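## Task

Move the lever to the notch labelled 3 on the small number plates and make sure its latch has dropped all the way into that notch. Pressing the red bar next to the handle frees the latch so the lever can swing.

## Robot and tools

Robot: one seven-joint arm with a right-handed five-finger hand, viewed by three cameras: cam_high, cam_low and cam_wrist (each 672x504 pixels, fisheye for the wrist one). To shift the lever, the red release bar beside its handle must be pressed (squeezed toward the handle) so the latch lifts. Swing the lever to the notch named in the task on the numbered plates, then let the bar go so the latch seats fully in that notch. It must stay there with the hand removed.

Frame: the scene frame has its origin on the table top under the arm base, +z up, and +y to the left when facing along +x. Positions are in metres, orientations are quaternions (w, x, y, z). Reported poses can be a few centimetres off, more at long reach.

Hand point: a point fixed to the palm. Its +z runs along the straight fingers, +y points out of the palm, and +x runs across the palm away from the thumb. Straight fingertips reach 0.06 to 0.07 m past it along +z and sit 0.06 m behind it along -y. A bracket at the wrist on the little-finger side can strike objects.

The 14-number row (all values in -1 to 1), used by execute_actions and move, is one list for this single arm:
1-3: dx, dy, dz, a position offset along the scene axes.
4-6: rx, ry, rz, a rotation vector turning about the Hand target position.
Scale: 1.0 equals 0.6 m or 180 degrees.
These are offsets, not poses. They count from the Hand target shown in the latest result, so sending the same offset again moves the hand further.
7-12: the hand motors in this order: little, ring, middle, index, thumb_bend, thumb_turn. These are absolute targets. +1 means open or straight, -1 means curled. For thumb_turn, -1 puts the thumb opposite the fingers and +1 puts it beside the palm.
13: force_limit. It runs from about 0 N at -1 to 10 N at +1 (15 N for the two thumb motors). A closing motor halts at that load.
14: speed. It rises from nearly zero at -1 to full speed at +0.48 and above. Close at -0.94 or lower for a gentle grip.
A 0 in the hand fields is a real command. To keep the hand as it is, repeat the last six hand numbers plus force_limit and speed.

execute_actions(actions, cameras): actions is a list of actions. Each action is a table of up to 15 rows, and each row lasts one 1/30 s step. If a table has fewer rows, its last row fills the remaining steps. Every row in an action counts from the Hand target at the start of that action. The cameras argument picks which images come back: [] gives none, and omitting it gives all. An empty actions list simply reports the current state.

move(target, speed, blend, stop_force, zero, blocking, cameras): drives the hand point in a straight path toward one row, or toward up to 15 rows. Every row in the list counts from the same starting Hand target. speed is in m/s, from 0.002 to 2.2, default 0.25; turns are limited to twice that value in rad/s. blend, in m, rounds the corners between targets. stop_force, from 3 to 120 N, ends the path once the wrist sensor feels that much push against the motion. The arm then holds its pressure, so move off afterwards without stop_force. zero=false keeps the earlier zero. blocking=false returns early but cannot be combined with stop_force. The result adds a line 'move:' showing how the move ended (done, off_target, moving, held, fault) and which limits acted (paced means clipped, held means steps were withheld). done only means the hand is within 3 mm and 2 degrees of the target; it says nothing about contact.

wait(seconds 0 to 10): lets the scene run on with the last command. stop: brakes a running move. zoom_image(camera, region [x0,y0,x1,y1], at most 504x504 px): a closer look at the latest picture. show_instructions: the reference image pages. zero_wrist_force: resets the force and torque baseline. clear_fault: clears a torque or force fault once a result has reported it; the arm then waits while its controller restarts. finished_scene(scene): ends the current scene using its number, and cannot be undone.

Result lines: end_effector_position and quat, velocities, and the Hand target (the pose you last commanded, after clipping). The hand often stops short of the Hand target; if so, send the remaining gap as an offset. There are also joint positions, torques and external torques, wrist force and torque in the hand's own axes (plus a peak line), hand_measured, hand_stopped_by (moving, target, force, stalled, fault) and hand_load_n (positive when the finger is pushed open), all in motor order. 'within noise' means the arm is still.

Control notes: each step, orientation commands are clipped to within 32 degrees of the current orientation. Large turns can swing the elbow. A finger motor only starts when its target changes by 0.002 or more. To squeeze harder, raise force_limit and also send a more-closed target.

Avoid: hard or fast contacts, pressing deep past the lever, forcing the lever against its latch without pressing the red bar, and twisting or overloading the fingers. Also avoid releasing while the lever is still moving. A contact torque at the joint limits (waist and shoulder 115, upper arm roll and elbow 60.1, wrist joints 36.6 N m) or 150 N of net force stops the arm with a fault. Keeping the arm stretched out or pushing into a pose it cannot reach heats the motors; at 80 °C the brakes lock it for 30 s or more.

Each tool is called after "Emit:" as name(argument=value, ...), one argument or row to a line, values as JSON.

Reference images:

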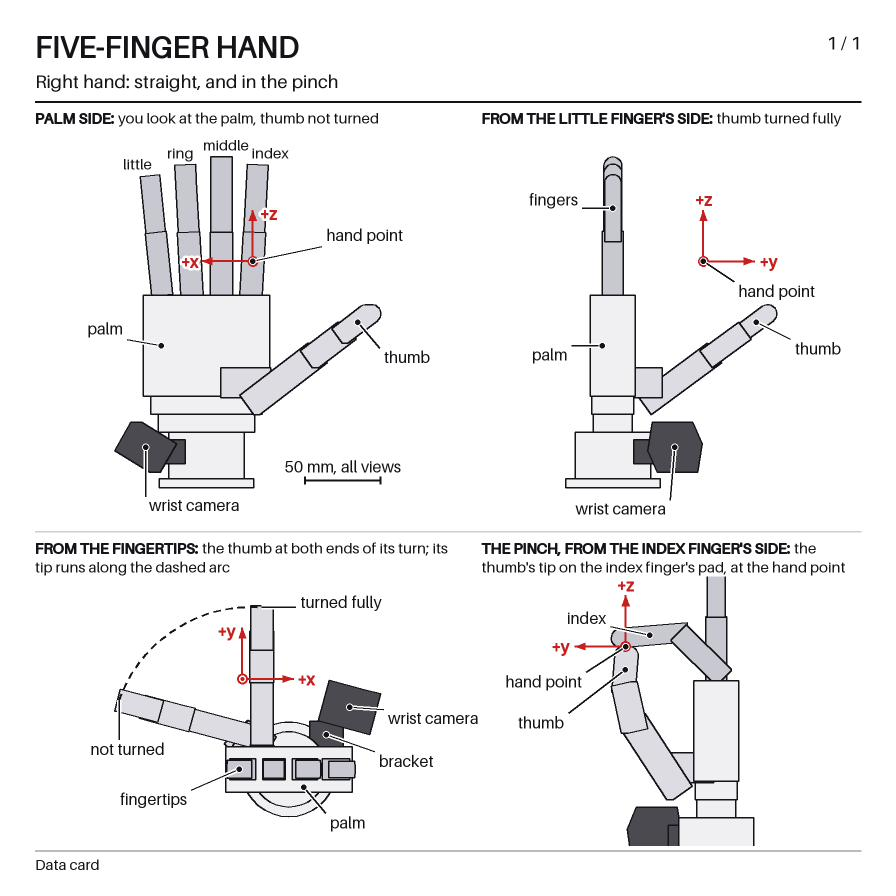

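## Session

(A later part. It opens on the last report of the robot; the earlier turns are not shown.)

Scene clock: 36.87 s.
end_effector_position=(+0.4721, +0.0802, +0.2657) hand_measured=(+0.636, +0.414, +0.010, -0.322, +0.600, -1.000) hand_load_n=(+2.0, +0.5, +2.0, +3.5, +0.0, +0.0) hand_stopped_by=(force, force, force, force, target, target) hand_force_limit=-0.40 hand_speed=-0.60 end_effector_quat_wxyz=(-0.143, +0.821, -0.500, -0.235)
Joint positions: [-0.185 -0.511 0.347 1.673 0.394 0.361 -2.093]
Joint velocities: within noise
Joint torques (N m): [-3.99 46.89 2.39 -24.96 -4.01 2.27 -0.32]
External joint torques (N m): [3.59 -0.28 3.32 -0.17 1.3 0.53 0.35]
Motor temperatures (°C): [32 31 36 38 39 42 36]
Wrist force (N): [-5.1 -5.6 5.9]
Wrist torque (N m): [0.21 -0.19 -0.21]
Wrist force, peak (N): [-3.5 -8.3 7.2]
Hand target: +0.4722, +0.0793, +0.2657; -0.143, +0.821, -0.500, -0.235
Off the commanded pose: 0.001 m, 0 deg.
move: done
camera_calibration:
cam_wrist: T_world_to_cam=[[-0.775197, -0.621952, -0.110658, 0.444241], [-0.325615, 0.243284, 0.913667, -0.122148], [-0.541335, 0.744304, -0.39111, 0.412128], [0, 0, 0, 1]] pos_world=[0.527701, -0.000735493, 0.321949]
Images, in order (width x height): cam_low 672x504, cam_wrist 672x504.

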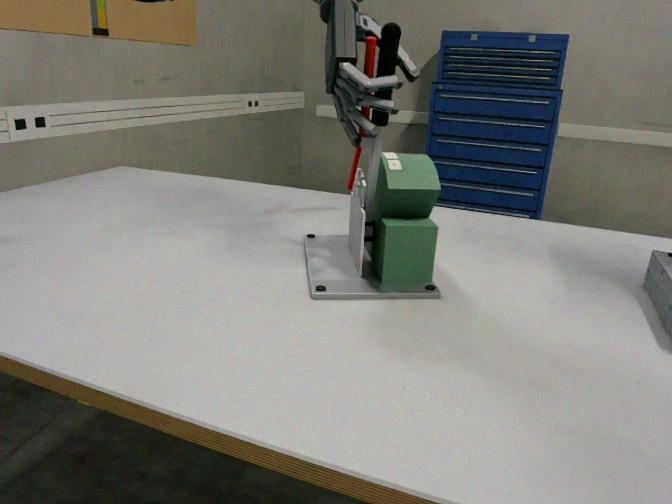

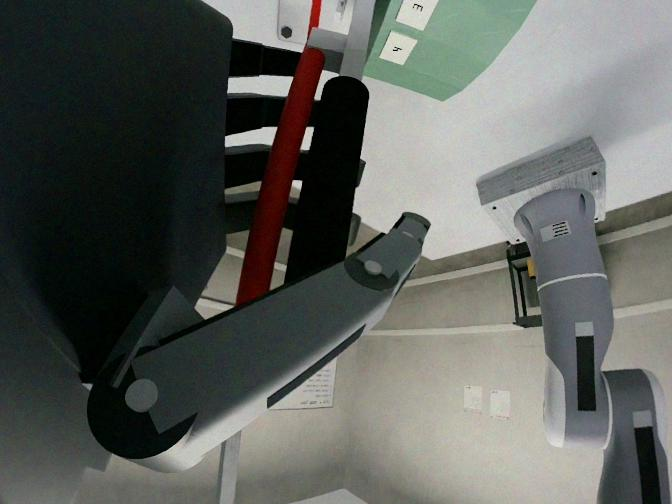

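Hooked. Sweep.

Emit:
move(
  target=[0.035,-0.0677,0.0223,0.0641,0.0331,0,-0.6,-0.6,-0.6,-0.6,0.6,-1,-0.4,-0.6],
  speed=0.02,
  stop_force=18,
)

Emit:
zoom_image(
  camera="cam_low",
  region=[310, 20, 440, 210],
)

Emit:
zoom_image(
  camera="cam_high",
  region=[340, 230, 450, 370],
)

Scene clock: 43.80 s.
end_effector_position=(+0.4918, +0.0430, +0.2786) hand_measured=(+0.636, +0.414, +0.010, -0.322, +0.600, -1.000) hand_load_n=(+0.0, +2.5, +4.0, +11.5, -0.5, +0.0) hand_stopped_by=(force, force, force, force, target, target) hand_force_limit=-0.40 hand_speed=-0.60 end_effector_quat_wxyz=(-0.199, +0.789, -0.480, -0.327) end_effector_velocity=(+0.000, -0.001, +0.000) end_effector_angular_velocity=(-0.001, -0.002, +0.001)
Joint positions: [-0.301 -0.66 0.33 1.447 0.494 0.09 -2.198]
Joint velocities: [0.005 0.003 -0.008 0 0.003 -0.001 -0.003]
Joint torques (N m): [-13.48 58.6 -3.88 -31.76 -7.4 3.06 -1.12]
External joint torques (N m): [13.07 -5.92 11.25 6.36 5.5 -1.07 1.15]
Motor temperatures (°C): [32 31 36 38 39 42 36]
Wrist force (N): [-10.6 -9.9 26.4]
Wrist torque (N m): [-0.37 -0.54 -0.39]
Wrist force, peak (N): [-9.8 -10.5 27.1]
Hand target: +0.4928, +0.0394, +0.2788; -0.198, +0.790, -0.481, -0.325 (not the last commanded pose)
Off the commanded pose: 0.005 m, 0 deg.
move: contact
camera_calibration:
cam_wrist: T_world_to_cam=[[-0.787864, -0.596954, -0.151382, 0.45425], [-0.226167, 0.0518257, 0.972709, -0.175639], [-0.572817, 0.8006, -0.175843, 0.408572], [0, 0, 0, 1]] pos_world=[0.5522, -0.046834, 0.311455]

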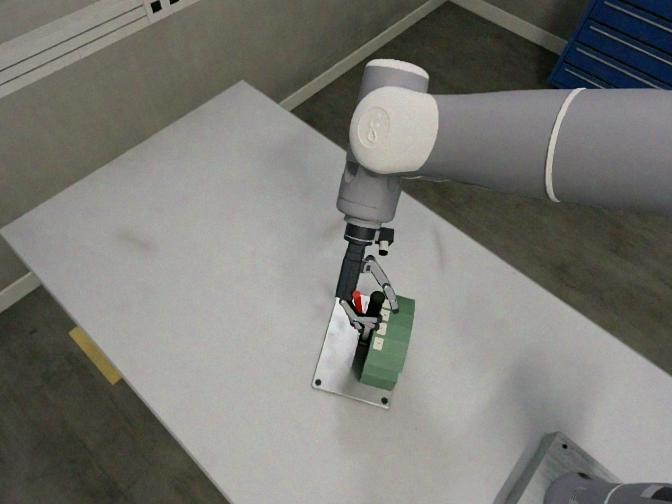

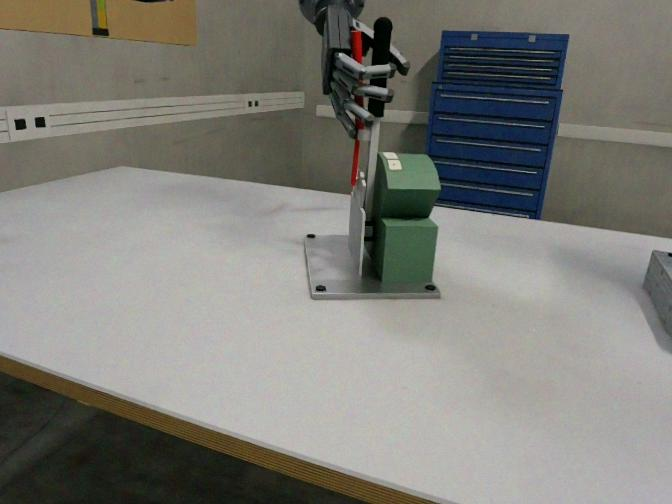

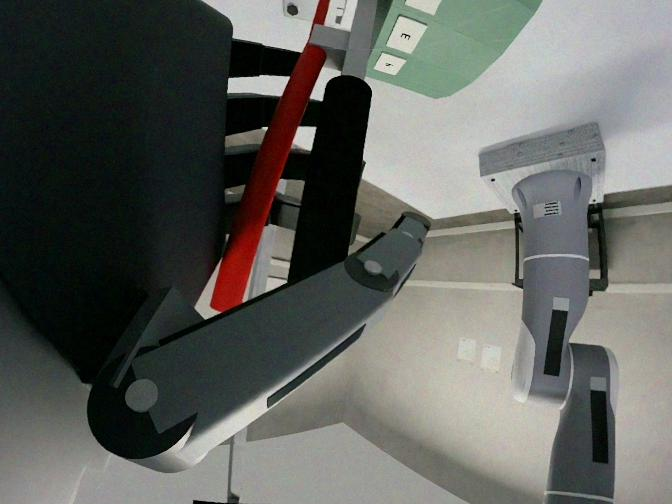

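Scaled by 2.653.

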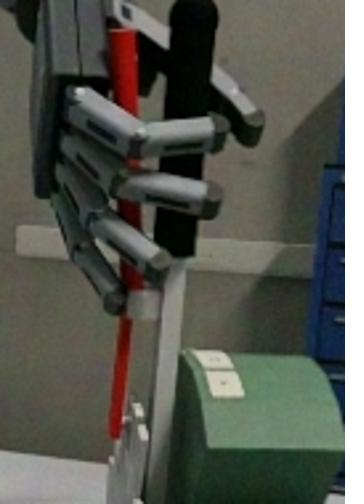

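Scaled by 3.600.

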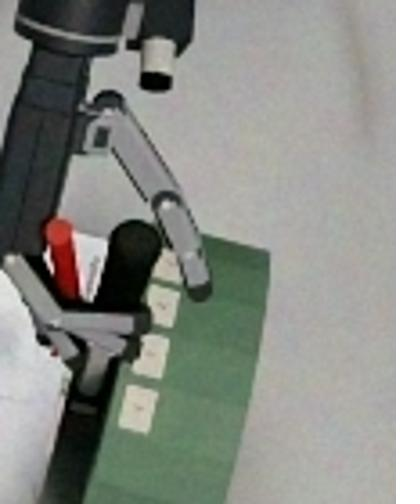

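Emit:
move(
  target=[-0.0061,0.0118,0,0,0,0,1,1,1,1,1,-1,-0.4,-0.2],
  speed=0.05,
  cameras=[],
)

Emit:
move(
  target=[0.0296,0.0153,0,0,0,0,1,1,1,1,1,-1,-0.4,-0.2],
  speed=0.08,
)

Emit:
zoom_image(
  camera="cam_high",
  region=[340, 230, 450, 370],
)

Emit:
zoom_image(
  camera="cam_low",
  region=[310, 20, 440, 210],
)

Emit:
zoom_image(
  camera="cam_wrist",
  region=[300, 0, 480, 100],
)

Scene clock: 46.43 s.
end_effector_position=(+0.4897, +0.0464, +0.2789) hand_measured=(+1.000, +1.000, +1.000, +1.000, +1.000, -1.000) hand_load_n=(+0.0, +0.0, +0.0, +0.0, +0.0, +0.0) hand_stopped_by=(target, target, target, target, target, target) hand_force_limit=-0.40 hand_speed=-0.20 end_effector_quat_wxyz=(-0.198, +0.790, -0.482, -0.324)
Joint positions: [-0.297 -0.649 0.331 1.462 0.495 0.104 -2.194]
Joint velocities: within noise
Joint torques (N m): [-0.32 51.17 7.9 -21.31 -1.66 -0.2 -0.45]
External joint torques (N m): [-0.09 1.07 -0.62 -4.07 -0.25 2.23 0.47]
Motor temperatures (°C): [32 32 36 38 39 42 36]
Wrist force (N): [1.5 -9.7 -0.2]
Wrist torque (N m): [-0.13 -0.13 0.22]
Wrist force, peak (N): [-10.1 -9.8 27.0]
Hand target: +0.4892, +0.0465, +0.2788; -0.198, +0.790, -0.481, -0.325
Off the commanded pose: 0.001 m, 0 deg.
move: done
No camera images: "cameras" was empty.

Scene clock: 47.13 s.
end_effector_position=(+0.5071, +0.0558, +0.2788) hand_measured=(+1.000, +1.000, +1.000, +1.000, +1.000, -1.000) hand_load_n=(+0.0, +0.0, +0.0, +0.0, +0.0, +0.0) hand_stopped_by=(target, target, target, target, target, target) hand_force_limit=-0.40 hand_speed=-0.20 end_effector_quat_wxyz=(-0.198, +0.790, -0.481, -0.325)
Joint positions: [-0.275 -0.683 0.331 1.408 0.492 0.095 -2.17]
Joint velocities: within noise
Joint torques (N m): [-0.33 52.07 7.93 -25.12 -1.48 1.48 -0.05]
External joint torques (N m): [-0.1 1.7 -0.35 -0.53 -0.43 0.56 0.07]
Motor temperatures (°C): [32 32 36 38 39 42 36]
Wrist force (N): [-1.7 -2.5 -0.2]
Wrist torque (N m): [0.04 0.00 0.00]
Wrist force, peak (N): [0.2 -9.6 -1.1]
Hand target: +0.5069, +0.0557, +0.2788; -0.198, +0.790, -0.481, -0.325
Off the commanded pose: 0.000 m, 0 deg.
move: done
camera_calibration:
cam_wrist: T_world_to_cam=[[-0.78892, -0.595691, -0.150858, 0.474233], [-0.229193, 0.05746, 0.971684, -0.171473], [-0.570154, 0.801156, -0.181859, 0.407373], [0, 0, 0, 1]] pos_world=[0.567098, -0.0340205, 0.312244]

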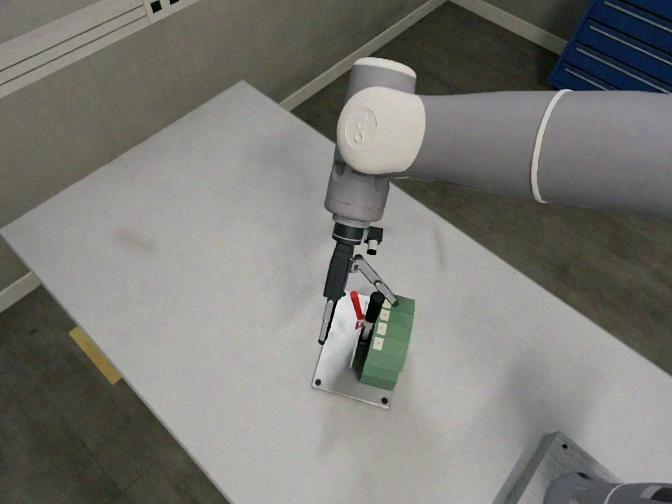

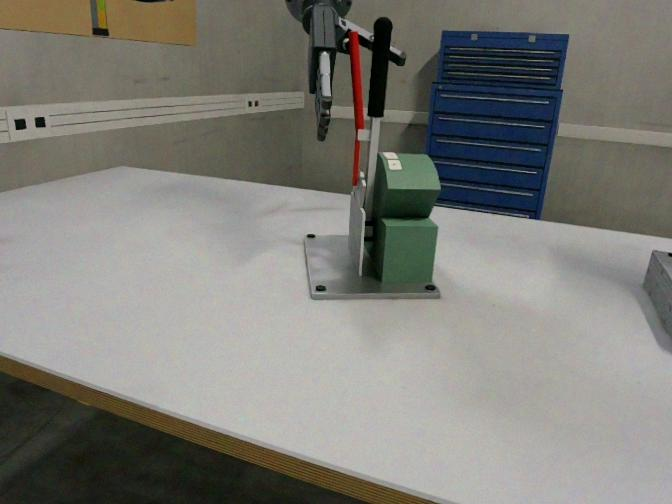

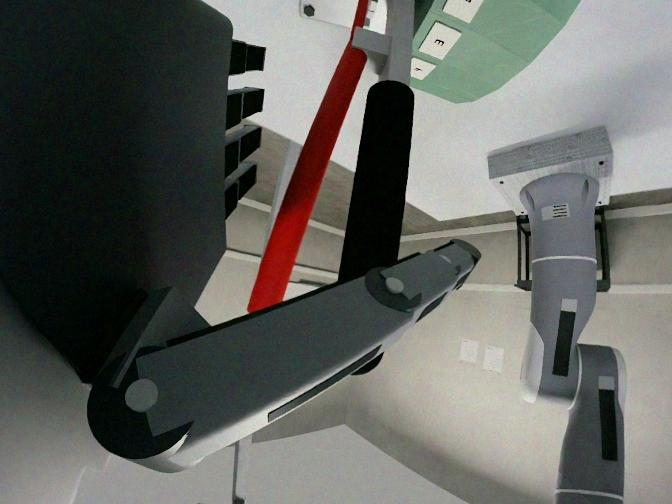

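Scaled by 3.600.

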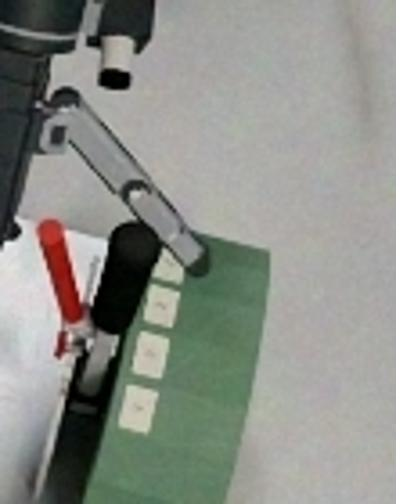

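Scaled by 2.653.

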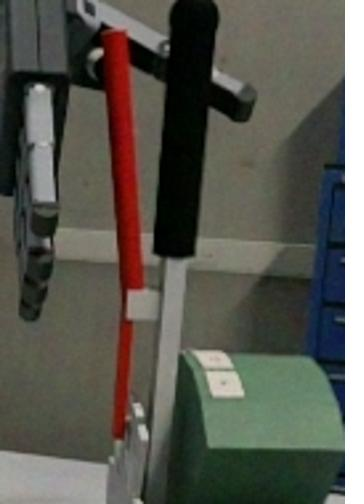

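Scaled by 2.800 from the camera's 672x504 image, which has a finer 960x720 frame.

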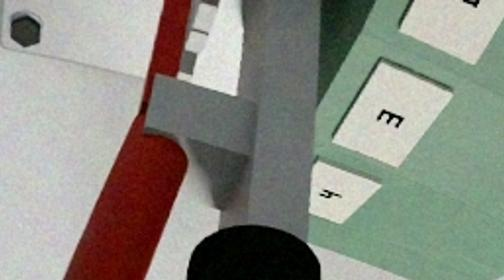

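Emit:
finished_scene(
  scene=2,
)

The scene is finished: the task was done.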